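# Move the green pen from blue plate to white

## Task

Take the green pen off the blue plate and set it down on the white plate, then leave the hand clear so nothing on the robot is touching the pen.

## Robot and tools

Robot: two arms, left_arm and right_arm. Each carries a five-finger hand: the right arm a right hand, the left arm a mirrored left hand. In the scene frame the origin sits at table height, halfway between the nominal arm bases. +z is up, +x points out over the table, and left_arm is on the +y side. These sides do not match image left and right. Calibrated bases: left_arm at (+0.036, +0.335, +0.002) m, right_arm at (-0.003, -0.366, +0.013) m, both nearly unrotated. A camera stand behind the arms is bolted down. A loose object may sometimes get nudged by an outside push.

Hand point: a point fixed to the palm, 0.15 m out from the wrist flange along the fingers and 0.05 m in front of the palm. Its +z runs along straight fingers and +y out of the palm. On the right hand +x runs across the palm away from the thumb; on the left hand +x points toward the thumb. Straight fingers reach 0.06-0.07 m past the point along +z and lie 0.06 m behind it along -y. A wrist bracket on the little-finger side can strike objects. Reported positions are in metres and orientations are wxyz quaternions, both in the scene frame. Either can be wrong by a few cm. Arms often come to rest 1-3 cm (at times 5 cm) short of the command, mostly low, and that does not by itself mean contact.

Row layout (28 numbers, each in [-1, 1], both arms always present): left dx, dy, dz, rx, ry, rz, then left little, ring, middle, index, thumb_bend, thumb_turn, force_limit, speed; then the same 14 for the right arm. dx..rz are an offset, not a pose. They count from that arm's "Hand target" at the start of the action or move, along scene axes, with rotation about the target's position. 1.0 equals 0.6 m or 180 degrees, and rx, ry, rz form one rotation vector. Every row in an action counts from that same start, and sending the same offset again moves further. Six zeros re-command the current Hand target, which also ends a press against something. Each step the controller limits orientation to within 40 degrees of the measured one.

Hand numbers are absolute targets. Fingers and thumb_bend: +1 straight, -1 curled. thumb_turn: +1 beside the palm, -1 opposite the fingers. force_limit maps -1..+1 to about 0..10 N at the fingertip (0..15 N for the two thumb motors). speed goes from near 0 at -1 up to full at +0.48 and above. For a gentle grip, close at speed -0.94 or lower. With the thumb turned in, the hand closes on objects about 0.035-0.065 m thick, or a handle down to about 0.025 m. The hand numbers are never "no change". To leave a hand as it is, repeat the last eight numbers sent to it. If nothing has been sent yet, use hand_measured plus hand_force_limit and hand_speed. A motor starts only when its target changes by at least 0.002. To squeeze harder, raise force_limit and send a target more closed than hand_measured. To loosen, send one more open.

Tools:
- execute_actions(actions, cameras): actions is a list of actions. Each action is up to 15 rows, one per 1/30 s step, and a short action keeps its last row. Images appear only for an empty list or when cameras names them (["all"] or camera names).
- move(target, speed, blend, blocking, cameras): target is one 28-number row or up to 15 rows. Every row is an offset from the same starting Hand targets. speed is in m/s, 0.002-4.3, default 0.25, and turning is capped at twice that in rad/s. blend in m rounds corners between targets; 0 means stop at each. Paths are straight and end together, capped at 10 s. They do not avoid obstacles or the other arm. Keep paths away from an arm's own base. Faster moves overshoot more and hit harder.
- wait(seconds 0-10): lets the scene run while the arms hold.
- stop: brakes a running move.
- zoom_image(camera, region [x0,y0,x1,y1] in pixels, at most 504x504): cameras are cam_high, cam_low, cam_left_wrist, cam_right_wrist, each 896x504.
- show_instructions: shows the reference pages.
- finished_scene(scene): ends the current scene for good. Pass that scene's number.

Results: robot state per arm, including end_effector_position, end_effector_quat_wxyz, Hand target, joint data and torques. hand_measured, hand_stopped_by (moving, target, force, stalled, fault) and hand_load_n each list six values in motor order. A lost grip shows as hand_load_n falling to about 0. move adds a "move:" line with the ending (done, off_target, moving, held, fault) and any limits (paced, held). A MOTOR HOT line warns of heat. An OVER-TEMPERATURE FAULT means that arm has gone limp for a while. Holding loads, stretching out, or pushing toward unreachable poses heats the motors.

Avoid: dropping the pen or letting it fall far or off the table. Avoid fast slams, hard presses on the table or plates, and excess finger force. Never let the arms touch each other, and never let one hand close on the other. Set the pen down gently on the white plate and open the hand before leaving it. Then back the hand away so nothing touches the pen before calling finished_scene.

Each tool is called after "Emit:" as a command line: name --argument value for each argument, lists and objects as JSON in quotes; but a table of rows of numbers goes row by row, as --pt "numbers of a row", without its own name.

Reference images:

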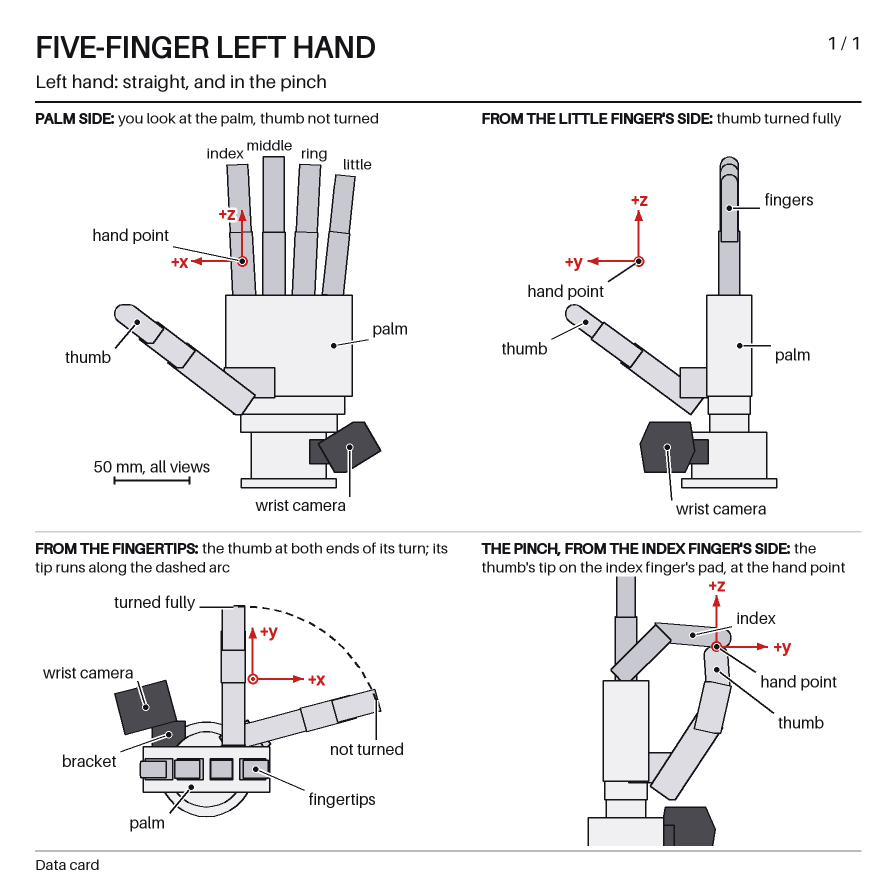

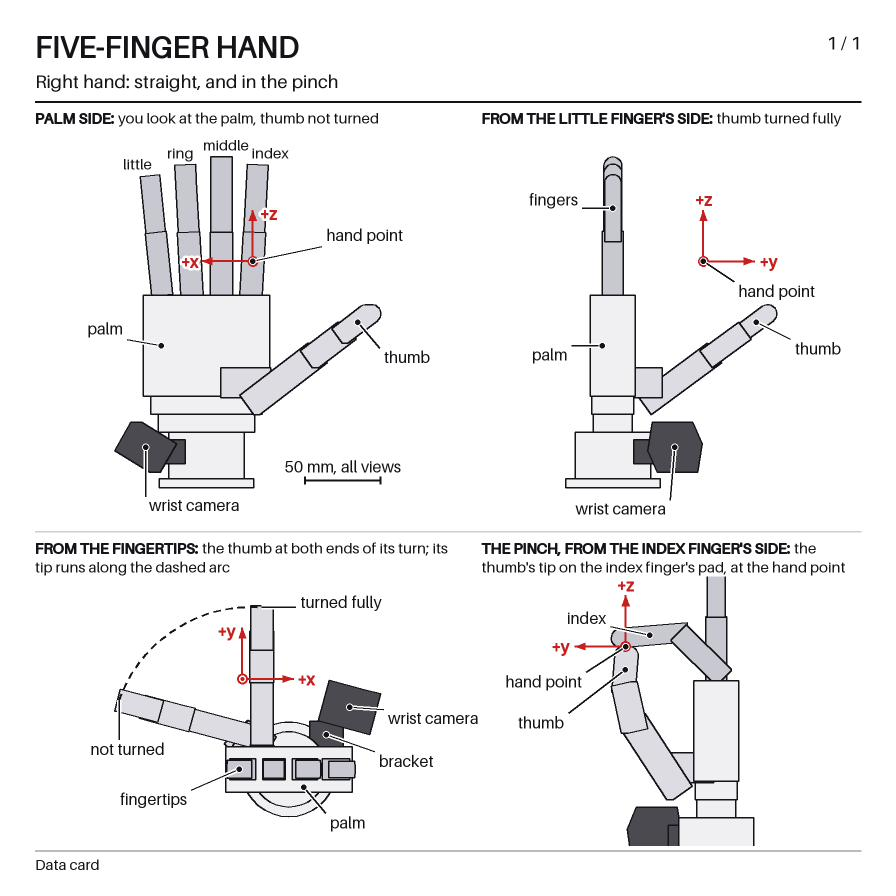

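## Session

Emit:
execute_actions --actions '[]'

Scene clock: 0.00 s.
left_arm: end_effector_position=(+0.3375, +0.4710, +0.1636) hand_measured=(+1.000, +1.000, +1.000, +1.000, +1.000, +1.000) hand_load_n=(+0.0, +0.0, +0.0, +0.0, +0.0, +0.0) hand_stopped_by=(target, target, target, target, target, target) hand_force_limit=0.00 hand_speed=-0.80 end_effector_quat_wxyz=(-0.170, +0.795, -0.426, +0.398) | right_arm: end_effector_position=(+0.2379, -0.0079, +0.1973) hand_measured=(+1.000, +1.000, +1.000, +1.000, +1.000, +1.000) hand_load_n=(+0.0, +0.0, +0.0, +0.0, +0.0, +0.0) hand_stopped_by=(target, target, target, target, target, target) hand_force_limit=0.00 hand_speed=-0.80 end_effector_quat_wxyz=(-0.610, +0.749, +0.246, +0.081)
Joint positions: left_arm=[0.88 0.977 0.664 -0.644 0.7 0.064] | right_arm=[0.627 1.146 0.689 -0.092 -1.088 -0.944]
Joint velocities: within noise
Joint torques (N m): no reading
Heat: left arm: hottest shoulder 29 °C; right arm: hottest wrist roll 26 °C.
Hand target: left_arm +0.3435, +0.4782, +0.1759; -0.183, +0.788, -0.429, +0.401 | right_arm +0.2455, -0.0026, +0.2119; -0.614, +0.742, +0.253, +0.093

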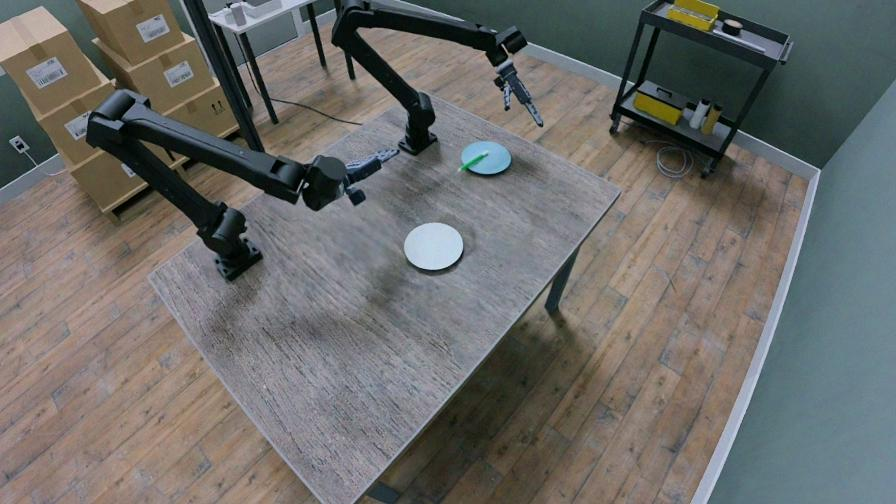

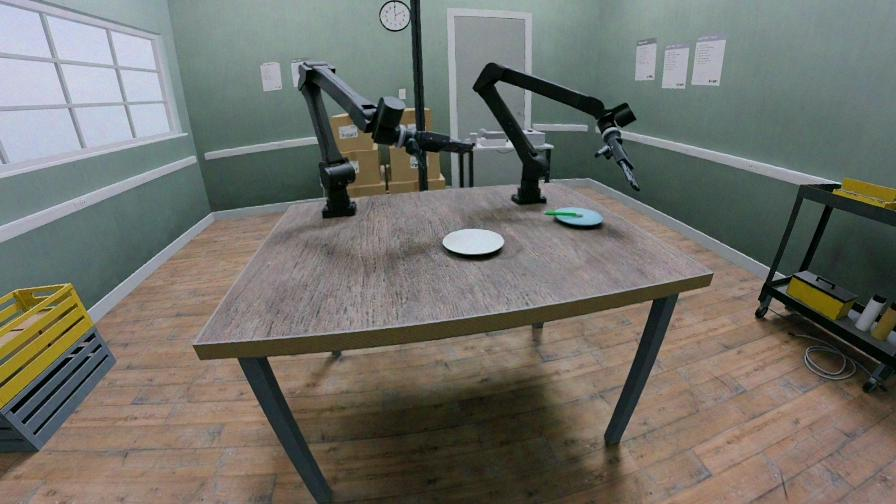

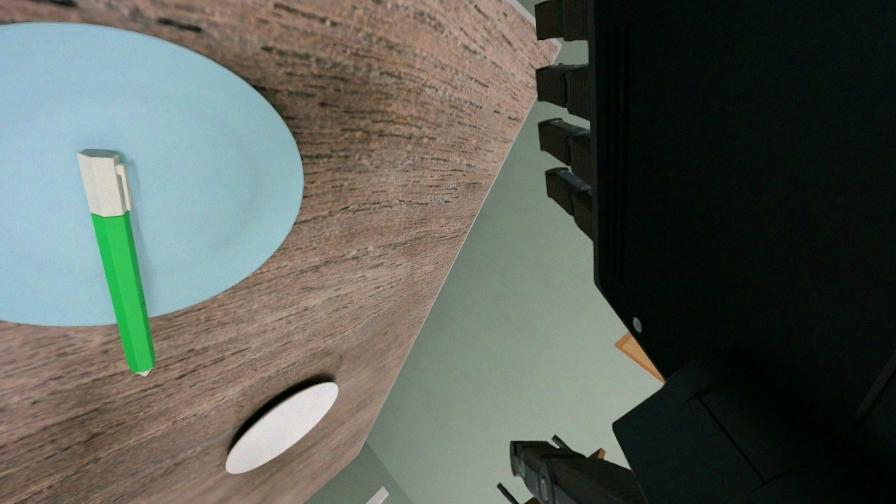

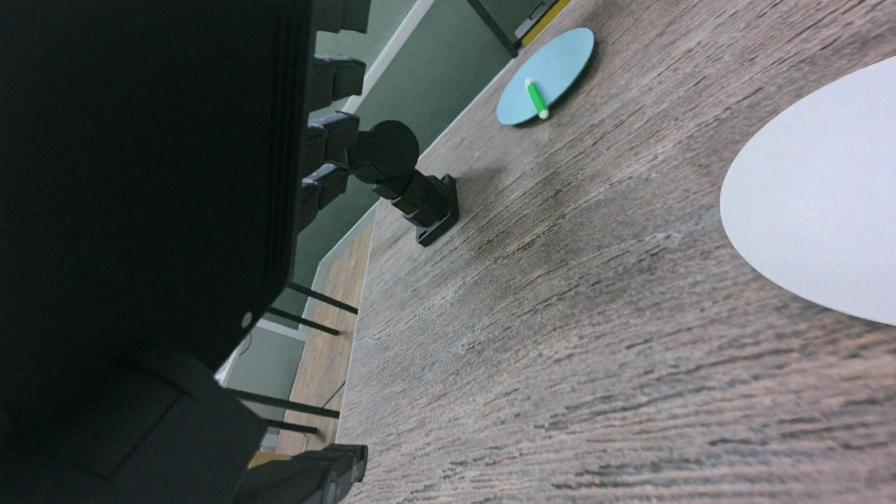

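Emit:
zoom_image --camera "cam_high" --region '[380, 80, 560, 290]'

Emit:
zoom_image --camera "cam_low" --region '[420, 140, 680, 280]'

Emit:
zoom_image --camera "cam_left_wrist" --region '[0, 0, 504, 504]'

Scaled by 2.400 from the camera's 896x504 image, which has a finer 1280x720 frame.

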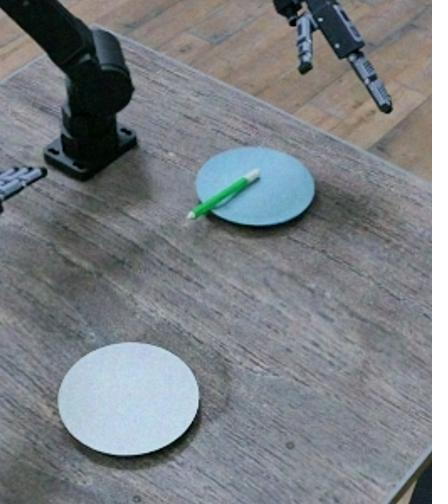

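Scaled by 1.938 from the camera's 896x504 image, which has a finer 1280x720 frame.

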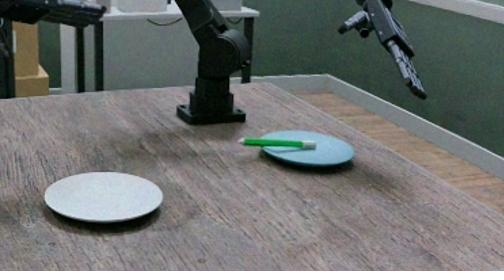

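Scaled by 1.000.

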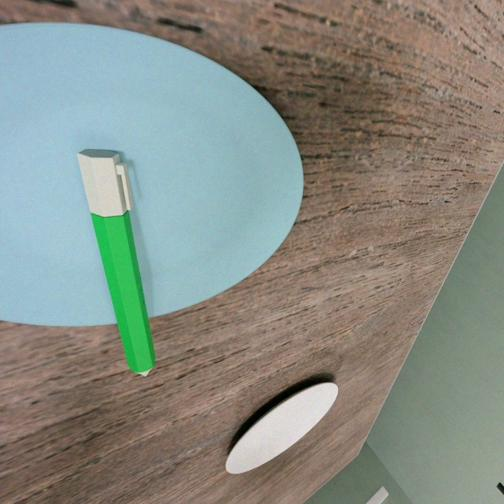

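Emit:
move --target '[-0.196, -0.142, -0.02, 0.157, 0.026, -0.143, -0.9, -0.9, -0.25, -0.25, 1, -1, 0, 0, 0.302, -0.53, 0, 0, 0, -0.278, 1, 1, 1, 1, 1, 1, 0, -0.8]' --speed 0.25 --cameras '["all"]'

Scene clock: 331.60 s.
left_arm: end_effector_position=(+0.2277, +0.3949, +0.1623) hand_measured=(-0.900, -0.900, -0.250, -0.250, +1.000, -1.000) hand_load_n=(+0.0, +0.0, +0.0, +0.0, +0.0, +0.0) hand_stopped_by=(target, target, target, target, target, target) hand_force_limit=0.00 hand_speed=0.00 end_effector_quat_wxyz=(-0.256, +0.629, -0.676, +0.286) | right_arm: end_effector_position=(+0.4053, -0.3121, +0.1888) hand_measured=(+1.000, +1.000, +1.000, +1.000, +1.000, +1.000) hand_load_n=(+0.0, +0.0, +0.0, +0.0, +0.0, +0.0) hand_stopped_by=(target, target, target, target, target, target) hand_force_limit=0.00 hand_speed=-0.80 end_effector_quat_wxyz=(-0.521, +0.785, -0.093, +0.321)
Joint positions: left_arm=[0.793 0.497 0.579 -1.086 0.581 0.693] | right_arm=[-0.239 1.098 0.641 -0.118 -1.092 -0.957]
Joint torques (N m): left_arm=[-1.44 -0.21 10.06 0.84 0.26 0.24] | right_arm=[1.2 -4.66 11.74 1.94 -0.25 0.03]
Heat: left arm: hottest elbow 36 °C; right arm: hottest elbow 35 °C.
Hand target: left_arm +0.2259, +0.3930, +0.1640; -0.258, +0.621, -0.683, +0.284 | right_arm +0.4266, -0.3206, +0.2120; -0.517, +0.779, -0.084, +0.344
Off the commanded pose: left_arm 0.003 m, 1 deg | right_arm 0.033 m, 3 deg.
move: off_target (right_arm)

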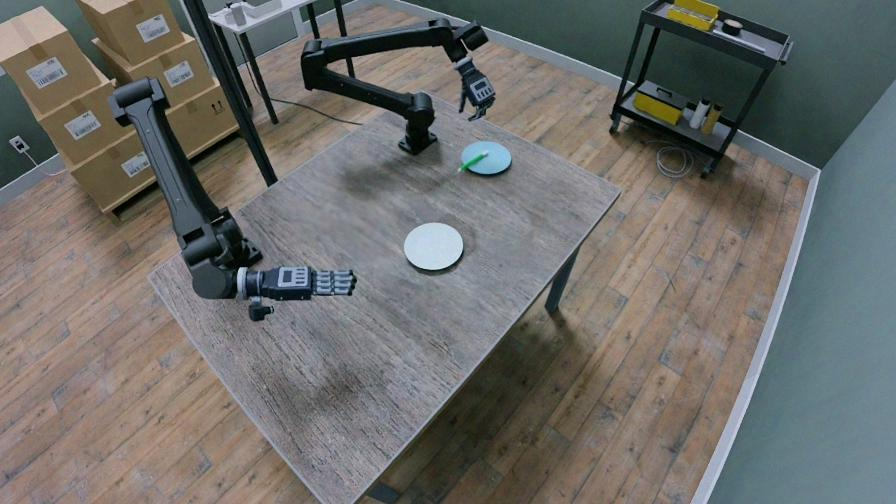

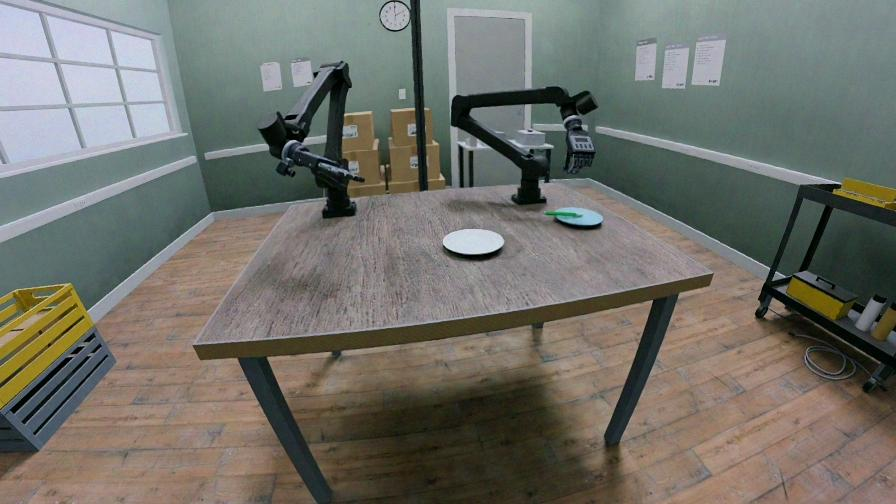

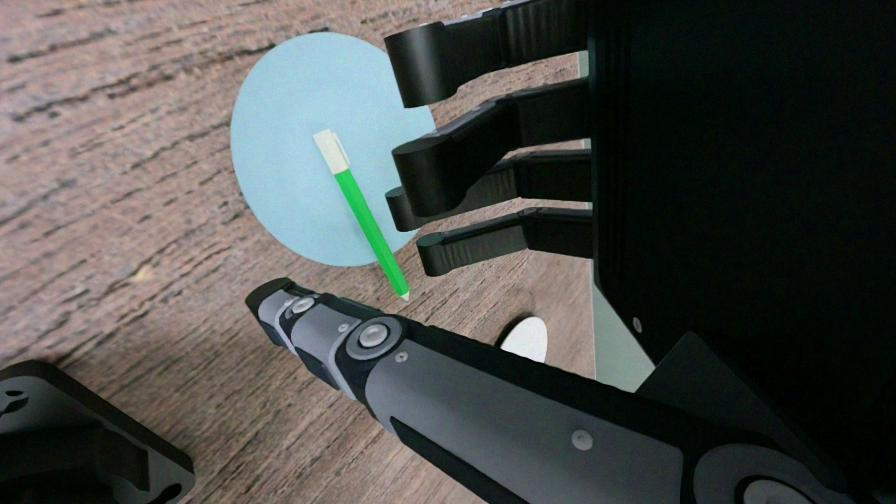

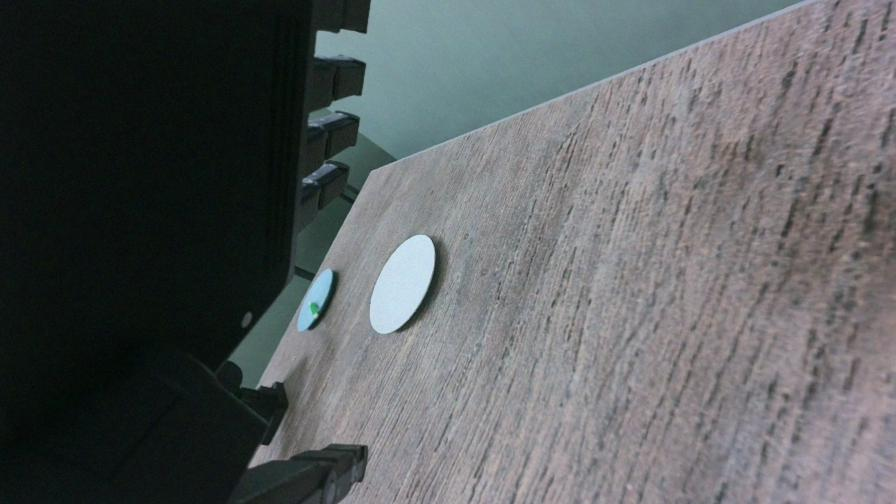

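Emit:
move --target '[0, 0, -0.117, 0, 0, 0, -0.9, -0.9, -0.25, -0.25, 1, -1, 0, 0, 0, 0, 0, 0, 0, 0, 1, 1, 1, 1, 1, 1, 0, -0.8]' --speed 0.2 --cameras '["cam_low", "cam_left_wrist"]'

Emit:
zoom_image --camera "cam_low" --region '[500, 100, 660, 240]'

Scene clock: 371.53 s.
left_arm: end_effector_position=(+0.2219, +0.3898, +0.0916) hand_measured=(-0.900, -0.900, -0.250, -0.250, +1.000, -1.000) hand_load_n=(+0.0, +0.0, +0.0, +0.0, +0.0, +0.0) hand_stopped_by=(target, target, target, target, target, target) hand_force_limit=0.00 hand_speed=0.00 end_effector_quat_wxyz=(-0.248, +0.630, -0.678, +0.285) | right_arm: end_effector_position=(+0.4053, -0.3121, +0.1888) hand_measured=(+1.000, +1.000, +1.000, +1.000, +1.000, +1.000) hand_load_n=(+0.0, +0.0, +0.0, +0.0, +0.0, +0.0) hand_stopped_by=(target, target, target, target, target, target) hand_force_limit=0.00 hand_speed=-0.80 end_effector_quat_wxyz=(-0.521, +0.785, -0.093, +0.321)
Joint positions: left_arm=[0.793 0.484 0.395 -0.934 0.581 0.701] | right_arm=[-0.239 1.098 0.641 -0.118 -1.092 -0.957]
Joint torques (N m): left_arm=[-1.14 1.14 9.95 1.83 0.33 0.11] | right_arm=[0.97 -4.48 11.82 1.95 -0.25 0.01]
Heat: left arm: hottest elbow 36 °C; right arm: hottest elbow 41 °C.
Hand target: left_arm +0.2258, +0.3929, +0.0938; -0.258, +0.621, -0.683, +0.284 | right_arm +0.4266, -0.3206, +0.2120; -0.517, +0.779, -0.084, +0.344
Off the commanded pose: left_arm 0.006 m, 2 deg | right_arm 0.033 m, 3 deg.
move: off_target (right_arm)
Images, in order (width x height): cam_low 896x504, cam_left_wrist 896x504.

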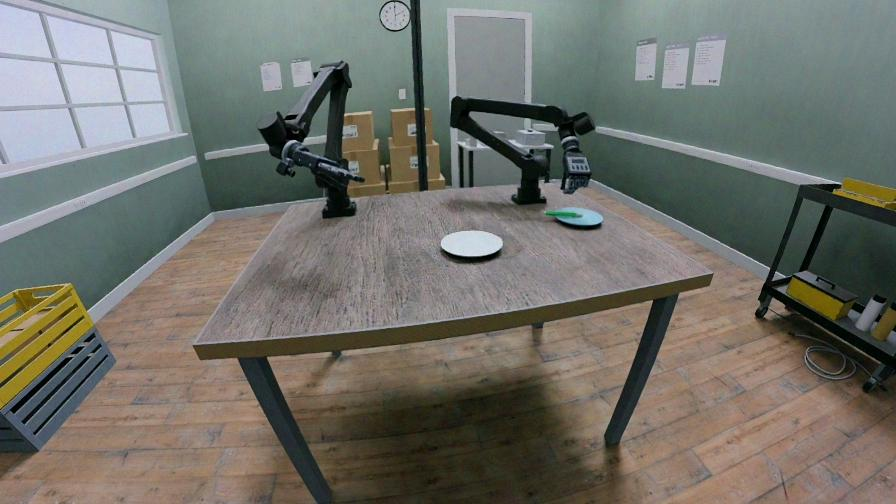

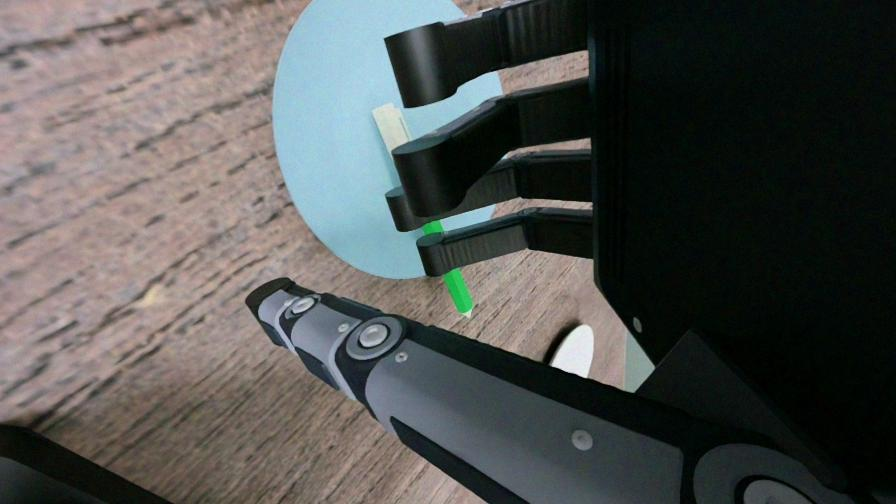

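Scaled by 3.150 from the camera's 896x504 image, which has a finer 1280x720 frame.

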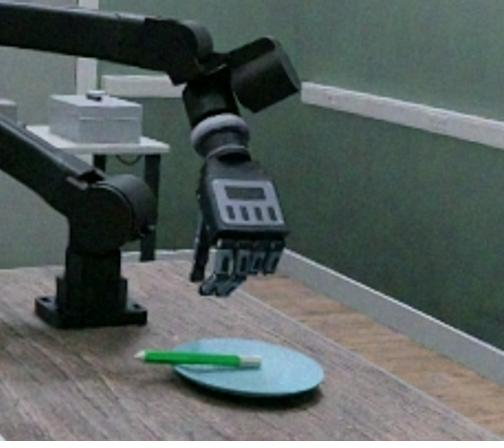

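Emit:
wait --seconds 0.1 --cameras '["cam_high", "cam_left_wrist"]'

Emit:
zoom_image --camera "cam_high" --region '[400, 60, 560, 200]'

Emit:
zoom_image --camera "cam_left_wrist" --region '[220, 60, 620, 400]'

Scene clock: 428.17 s.
left_arm: end_effector_position=(+0.2219, +0.3898, +0.0916) hand_measured=(-0.900, -0.900, -0.250, -0.250, +1.000, -1.000) hand_load_n=(+0.0, +0.0, +0.0, +0.0, +0.0, +0.0) hand_stopped_by=(target, target, target, target, target, target) hand_force_limit=0.00 hand_speed=0.00 end_effector_quat_wxyz=(-0.248, +0.630, -0.678, +0.285) | right_arm: end_effector_position=(+0.4053, -0.3121, +0.1888) hand_measured=(+1.000, +1.000, +1.000, +1.000, +1.000, +1.000) hand_load_n=(+0.0, +0.5, +0.0, +0.0, +0.0, +0.0) hand_stopped_by=(target, target, target, target, target, target) hand_force_limit=0.00 hand_speed=-0.80 end_effector_quat_wxyz=(-0.521, +0.785, -0.093, +0.321)
Joint positions: left_arm=[0.793 0.484 0.395 -0.934 0.581 0.701] | right_arm=[-0.239 1.098 0.641 -0.118 -1.092 -0.957]
Joint torques (N m): left_arm=[-1.2 1.38 9.84 2.14 0.3 0.16] | right_arm=[1.14 -4.25 11.81 1.94 -0.25 0.04]
Heat: left arm: hottest elbow 34 °C; right arm: hottest elbow 44 °C.
Hand target: left_arm +0.2258, +0.3929, +0.0937; -0.258, +0.621, -0.683, +0.284 | right_arm +0.4266, -0.3206, +0.2120; -0.517, +0.779, -0.084, +0.344
Off the commanded pose: left_arm 0.006 m, 2 deg | right_arm 0.033 m, 3 deg.
wait: 0.10 s; at rest from the start
Images, in order (width x height): cam_high 896x504, cam_left_wrist 896x504.

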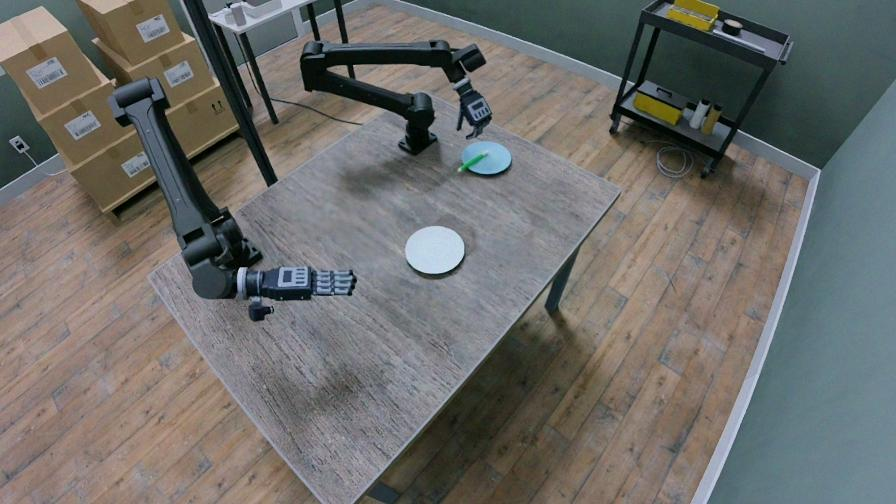

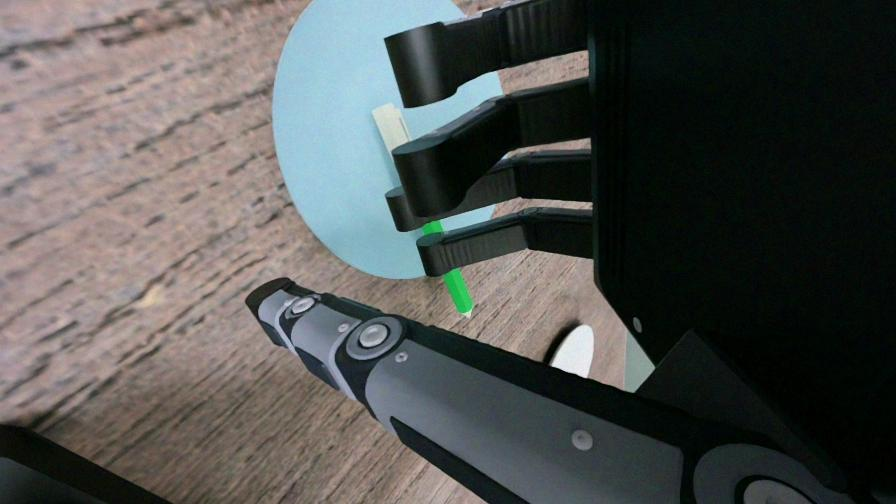

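Scaled by 3.150 from the camera's 896x504 image, which has a finer 1280x720 frame.

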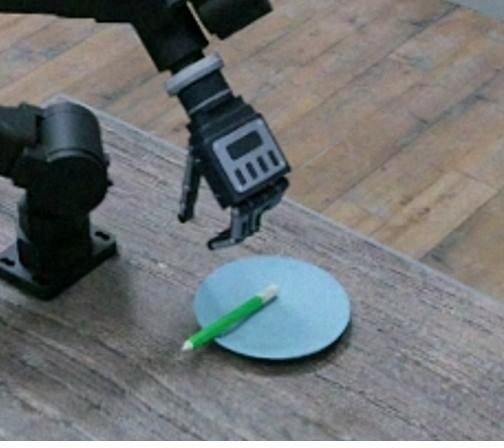

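Scaled by 1.260 from the camera's 896x504 image, which has a finer 1280x720 frame.

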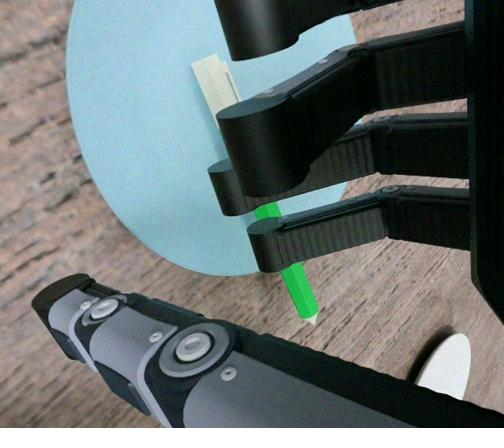

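Emit:
move --target '[0.075, -0.007, -0.04, 0, 0, 0, -0.9, -0.9, -0.25, -0.25, 1, -1, 0, 0, 0, 0, 0, 0, 0, 0, 1, 1, 1, 1, 1, 1, 0, -0.8]' --speed 0.15 --cameras '["cam_high", "cam_low", "cam_left_wrist"]'

Emit:
zoom_image --camera "cam_high" --region '[400, 60, 560, 200]'

Emit:
zoom_image --camera "cam_low" --region '[500, 100, 660, 240]'

Scene clock: 458.70 s.
left_arm: end_effector_position=(+0.2661, +0.3889, +0.0689) hand_measured=(-0.900, -0.900, -0.250, -0.250, +1.000, -1.000) hand_load_n=(+0.0, +0.0, +0.0, +0.0, +0.0, +0.0) hand_stopped_by=(target, target, target, target, target, target) hand_force_limit=0.00 hand_speed=0.00 end_effector_quat_wxyz=(+0.257, -0.621, +0.685, -0.281) | right_arm: end_effector_position=(+0.4053, -0.3121, +0.1888) hand_measured=(+1.000, +1.000, +1.000, +1.000, +1.000, +1.000) hand_load_n=(+0.0, +0.0, +0.0, +0.0, +0.0, +0.0) hand_stopped_by=(target, target, target, target, target, target) hand_force_limit=0.00 hand_speed=-0.80 end_effector_quat_wxyz=(-0.521, +0.785, -0.093, +0.321)
Joint positions: left_arm=[0.592 0.627 0.357 -0.647 0.464 0.532] | right_arm=[-0.239 1.098 0.641 -0.118 -1.092 -0.957]
Joint torques (N m): left_arm=[-1.2 0.79 9.87 2.26 0.2 -0.04] | right_arm=[1.26 -4.48 11.78 1.96 -0.27 0.03]
Heat: left arm: hottest elbow 34 °C; right arm: hottest elbow 44 °C.
Hand target: left_arm +0.2709, +0.3888, +0.0698; +0.258, -0.621, +0.683, -0.284 | right_arm +0.4266, -0.3206, +0.2120; -0.517, +0.779, -0.084, +0.344
Off the commanded pose: left_arm 0.005 m, 0 deg | right_arm 0.033 m, 3 deg.
move: off_target (right_arm)
Images, in order (width x height): cam_high 896x504, cam_low 896x504, cam_left_wrist 896x504.

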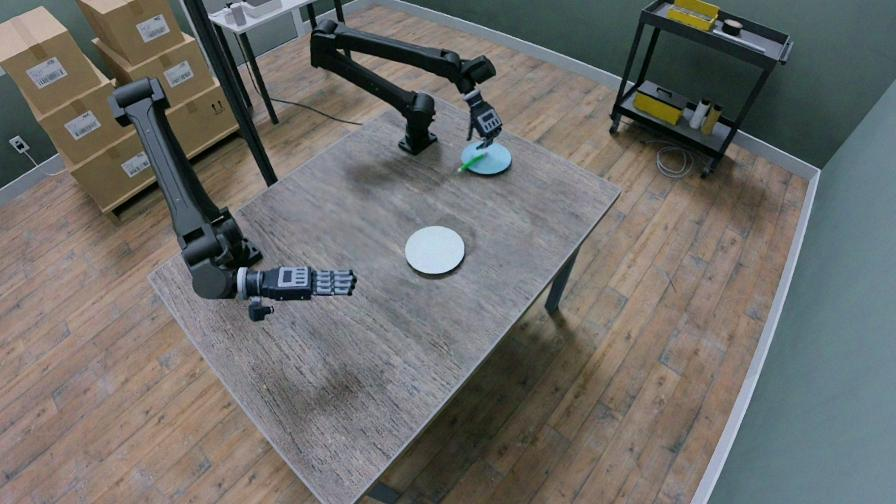

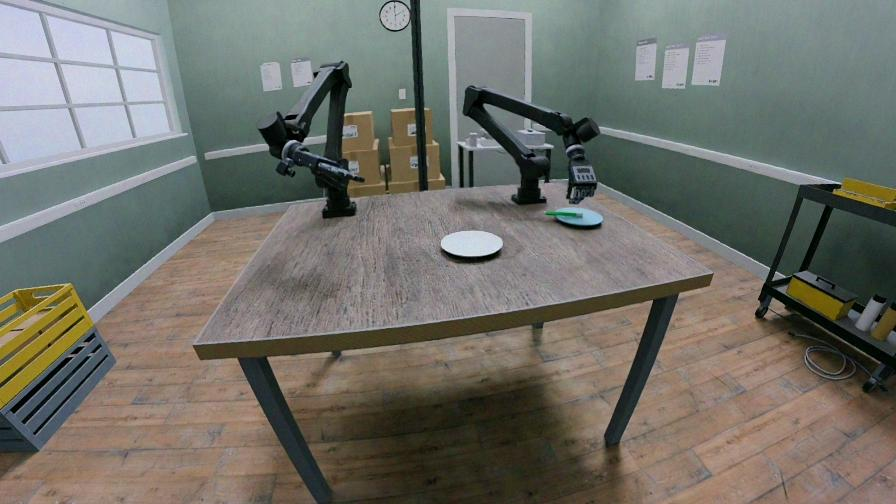

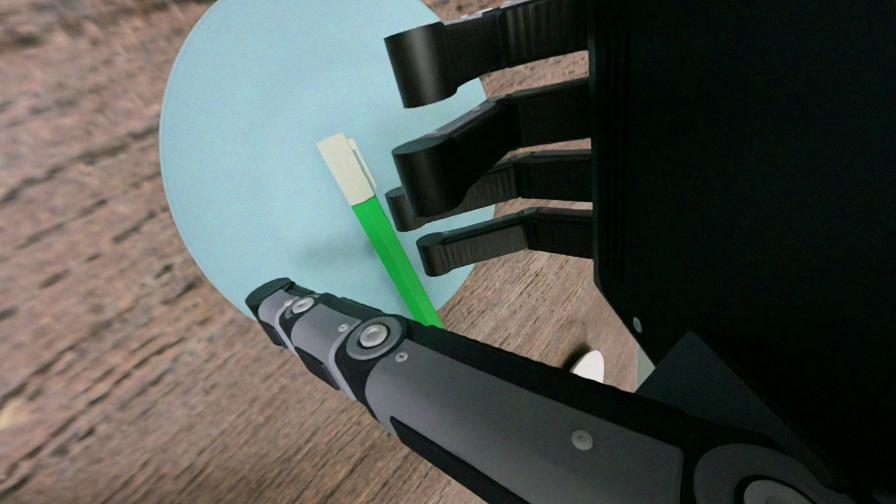

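Scaled by 3.150 from the camera's 896x504 image, which has a finer 1280x720 frame.

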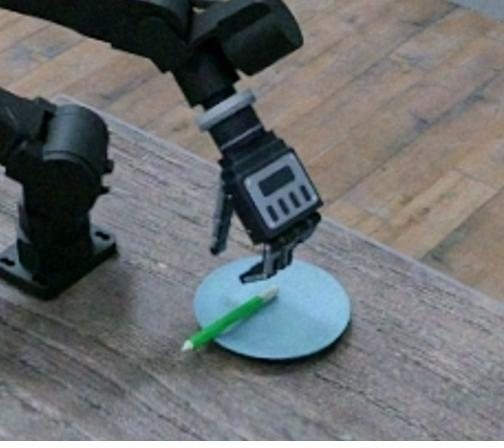

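Scaled by 3.150 from the camera's 896x504 image, which has a finer 1280x720 frame.

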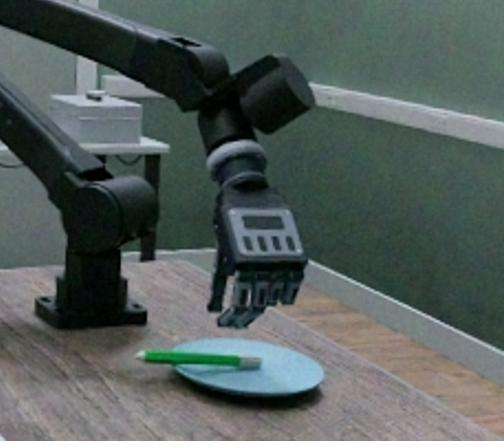

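Emit:
move --target '[0.025, -0.055, -0.03, 0, 0, 0, -0.9, -0.9, -0.25, -0.25, 1, -1, 0, 0, 0, 0, 0, 0, 0, 0, 1, 1, 1, 1, 1, 1, 0, -0.8]' --speed 0.1 --cameras '["cam_high", "cam_low", "cam_left_wrist"]'

Emit:
zoom_image --camera "cam_high" --region '[430, 100, 530, 190]'

Emit:
zoom_image --camera "cam_low" --region '[530, 150, 630, 240]'

Scene clock: 482.13 s.
left_arm: end_effector_position=(+0.2811, +0.3569, +0.0508) hand_measured=(-0.900, -0.900, -0.250, -0.250, +1.000, -1.000) hand_load_n=(+0.0, +0.0, +0.0, +0.0, +0.0, +0.0) hand_stopped_by=(target, target, target, target, target, target) hand_force_limit=0.00 hand_speed=0.00 end_effector_quat_wxyz=(+0.257, -0.621, +0.686, -0.280) | right_arm: end_effector_position=(+0.4053, -0.3121, +0.1888) hand_measured=(+1.000, +1.000, +1.000, +1.000, +1.000, +1.000) hand_load_n=(+0.0, +0.0, +0.0, +0.0, +0.0, +0.0) hand_stopped_by=(target, target, target, target, target, target) hand_force_limit=0.00 hand_speed=-0.80 end_effector_quat_wxyz=(-0.521, +0.785, -0.093, +0.321)
Joint positions: left_arm=[0.378 0.633 0.301 -0.518 0.327 0.355] | right_arm=[-0.239 1.098 0.641 -0.118 -1.092 -0.957]
Joint torques (N m): left_arm=[-1.2 1.26 9.73 2.26 0.06 -0.08] | right_arm=[1.2 -4.25 11.81 1.89 -0.24 0.03]
Heat: left arm: hottest elbow 37 °C; right arm: hottest elbow 45 °C.
Hand target: left_arm +0.2858, +0.3557, +0.0516; +0.258, -0.621, +0.683, -0.284 | right_arm +0.4266, -0.3206, +0.2120; -0.517, +0.779, -0.084, +0.344
Off the commanded pose: left_arm 0.005 m, 1 deg | right_arm 0.033 m, 3 deg.
move: off_target (right_arm)
Images, in order (width x height): cam_high 896x504, cam_low 896x504, cam_left_wrist 896x504.

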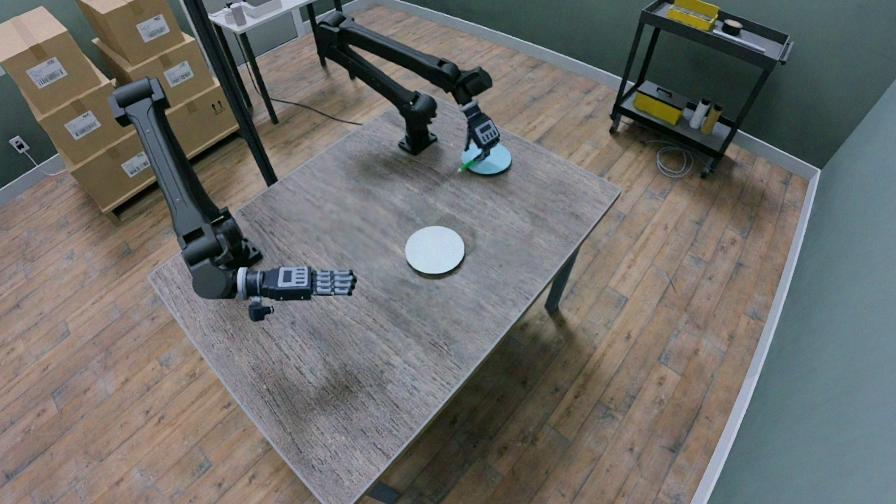

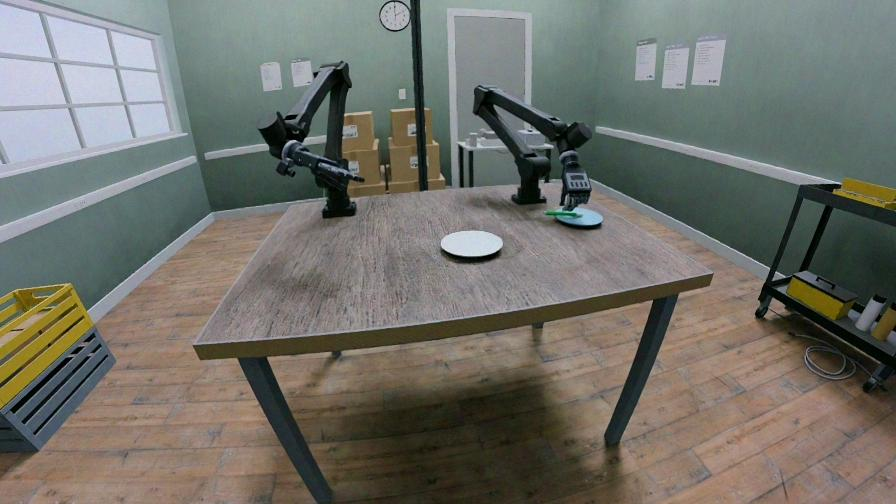

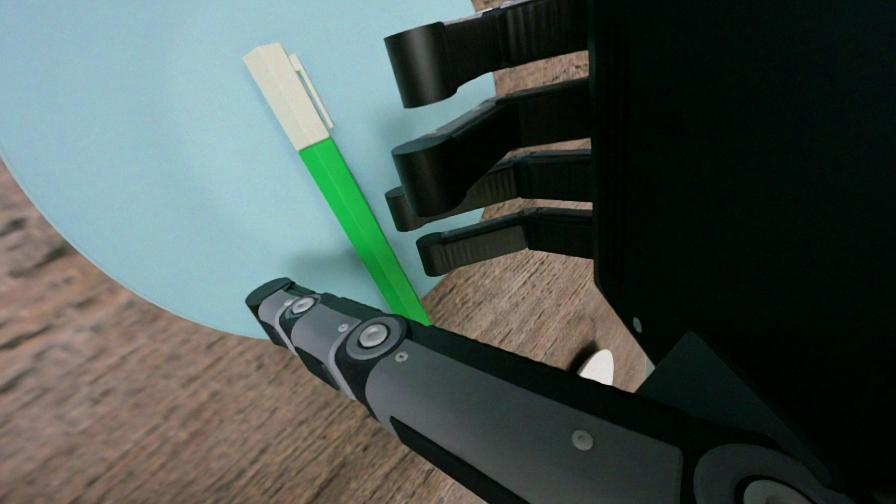

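Scaled by 5.040 from the camera's 896x504 image, which has a finer 1280x720 frame.

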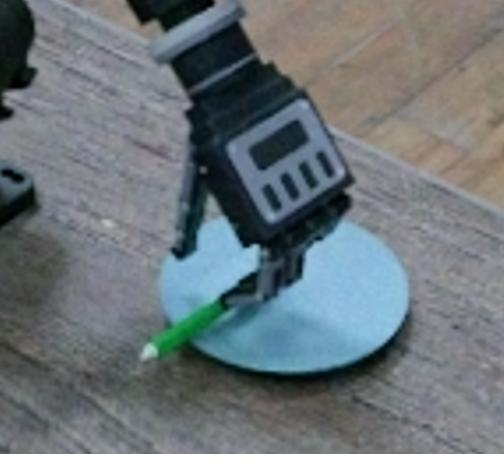

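Scaled by 5.040 from the camera's 896x504 image, which has a finer 1280x720 frame.

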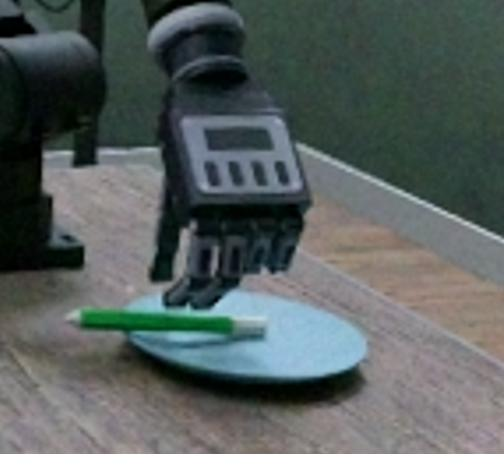

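Emit:
move --target '[0.013, -0.001, -0.022, 0, 0, 0, -0.9, -0.9, -0.25, -0.25, 1, -1, 0, 0, 0, 0, 0, 0, 0, 0, 1, 1, 1, 1, 1, 1, 0, -0.8]' --speed 0.08 --cameras '["cam_high", "cam_low", "cam_left_wrist"]'

Emit:
zoom_image --camera "cam_high" --region '[430, 100, 530, 190]'

Emit:
zoom_image --camera "cam_low" --region '[530, 150, 630, 240]'

Scene clock: 506.10 s.
left_arm: end_effector_position=(+0.2887, +0.3565, +0.0376) hand_measured=(-0.900, -0.900, -0.250, -0.250, +1.000, -1.000) hand_load_n=(+0.0, +0.0, +0.0, +0.0, +0.0, +0.0) hand_stopped_by=(target, target, target, target, target, target) hand_force_limit=0.00 hand_speed=0.00 end_effector_quat_wxyz=(+0.256, -0.621, +0.686, -0.280) | right_arm: end_effector_position=(+0.4053, -0.3121, +0.1888) hand_measured=(+1.000, +1.000, +1.000, +1.000, +1.000, +1.000) hand_load_n=(-0.5, +0.0, +0.0, +0.0, +0.0, +0.0) hand_stopped_by=(target, target, target, target, target, target) hand_force_limit=0.00 hand_speed=-0.80 end_effector_quat_wxyz=(-0.521, +0.785, -0.093, +0.321)
Joint positions: left_arm=[0.36 0.698 0.282 -0.43 0.314 0.34] | right_arm=[-0.239 1.098 0.641 -0.118 -1.092 -0.957]
Joint torques (N m): left_arm=[-1.61 0.26 9.29 2.39 0.12 -0.07] | right_arm=[1.14 -4.54 11.78 1.96 -0.26 0.02]
Heat: left arm: hottest elbow 37 °C; right arm: hottest elbow 45 °C.
Hand target: left_arm +0.2936, +0.3551, +0.0385; +0.258, -0.621, +0.683, -0.284 | right_arm +0.4266, -0.3206, +0.2120; -0.517, +0.779, -0.084, +0.344
Off the commanded pose: left_arm 0.005 m, 1 deg | right_arm 0.033 m, 3 deg.
move: off_target (right_arm)
Images, in order (width x height): cam_high 896x504, cam_low 896x504, cam_left_wrist 896x504.

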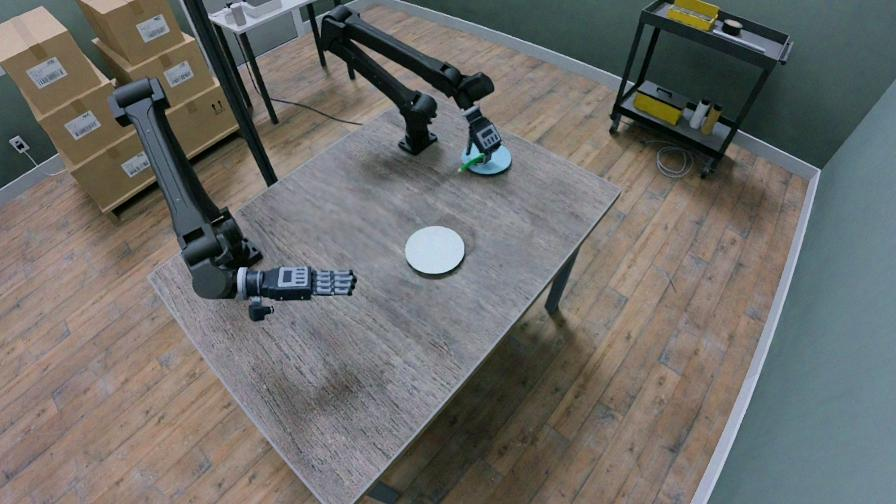

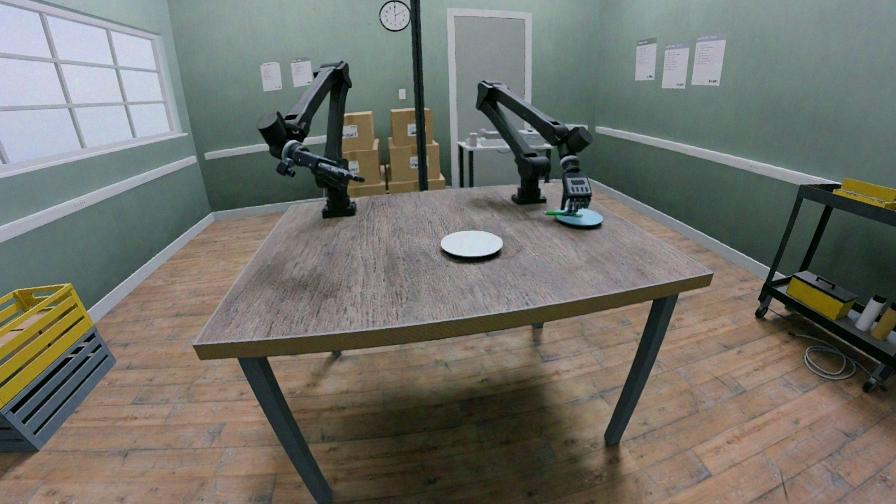

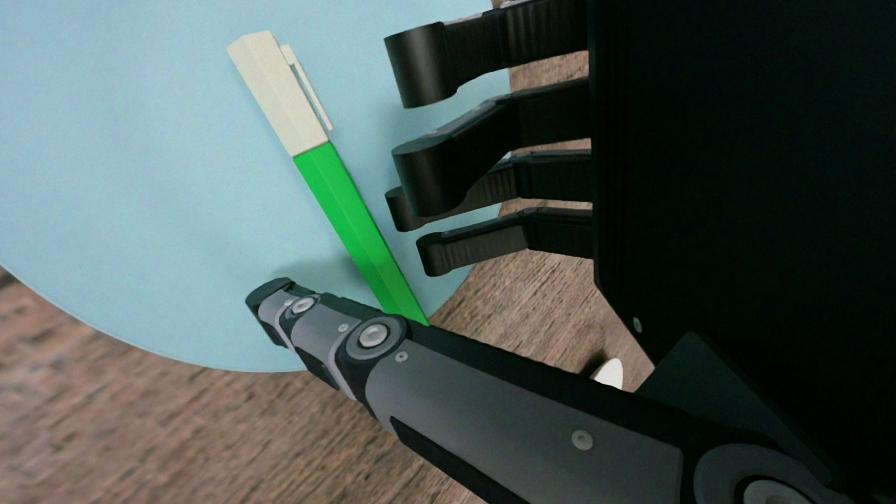

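Scaled by 5.040 from the camera's 896x504 image, which has a finer 1280x720 frame.

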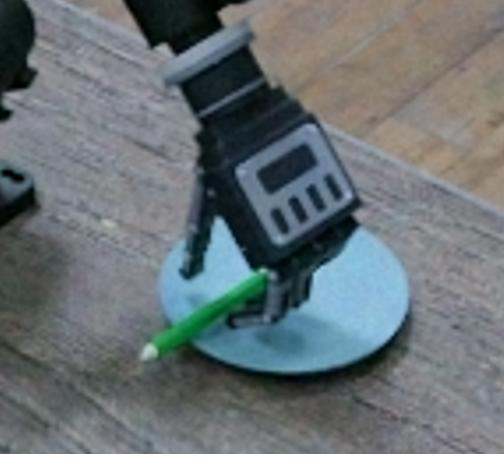

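Scaled by 5.040 from the camera's 896x504 image, which has a finer 1280x720 frame.

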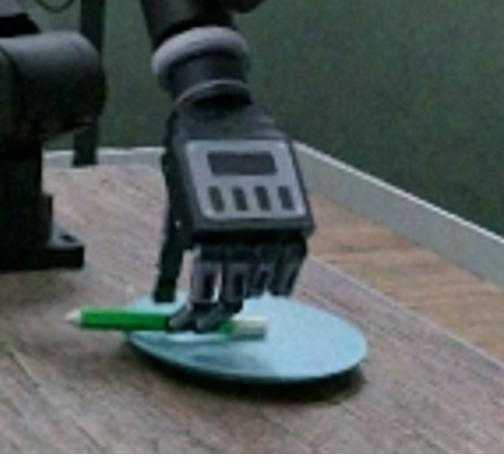

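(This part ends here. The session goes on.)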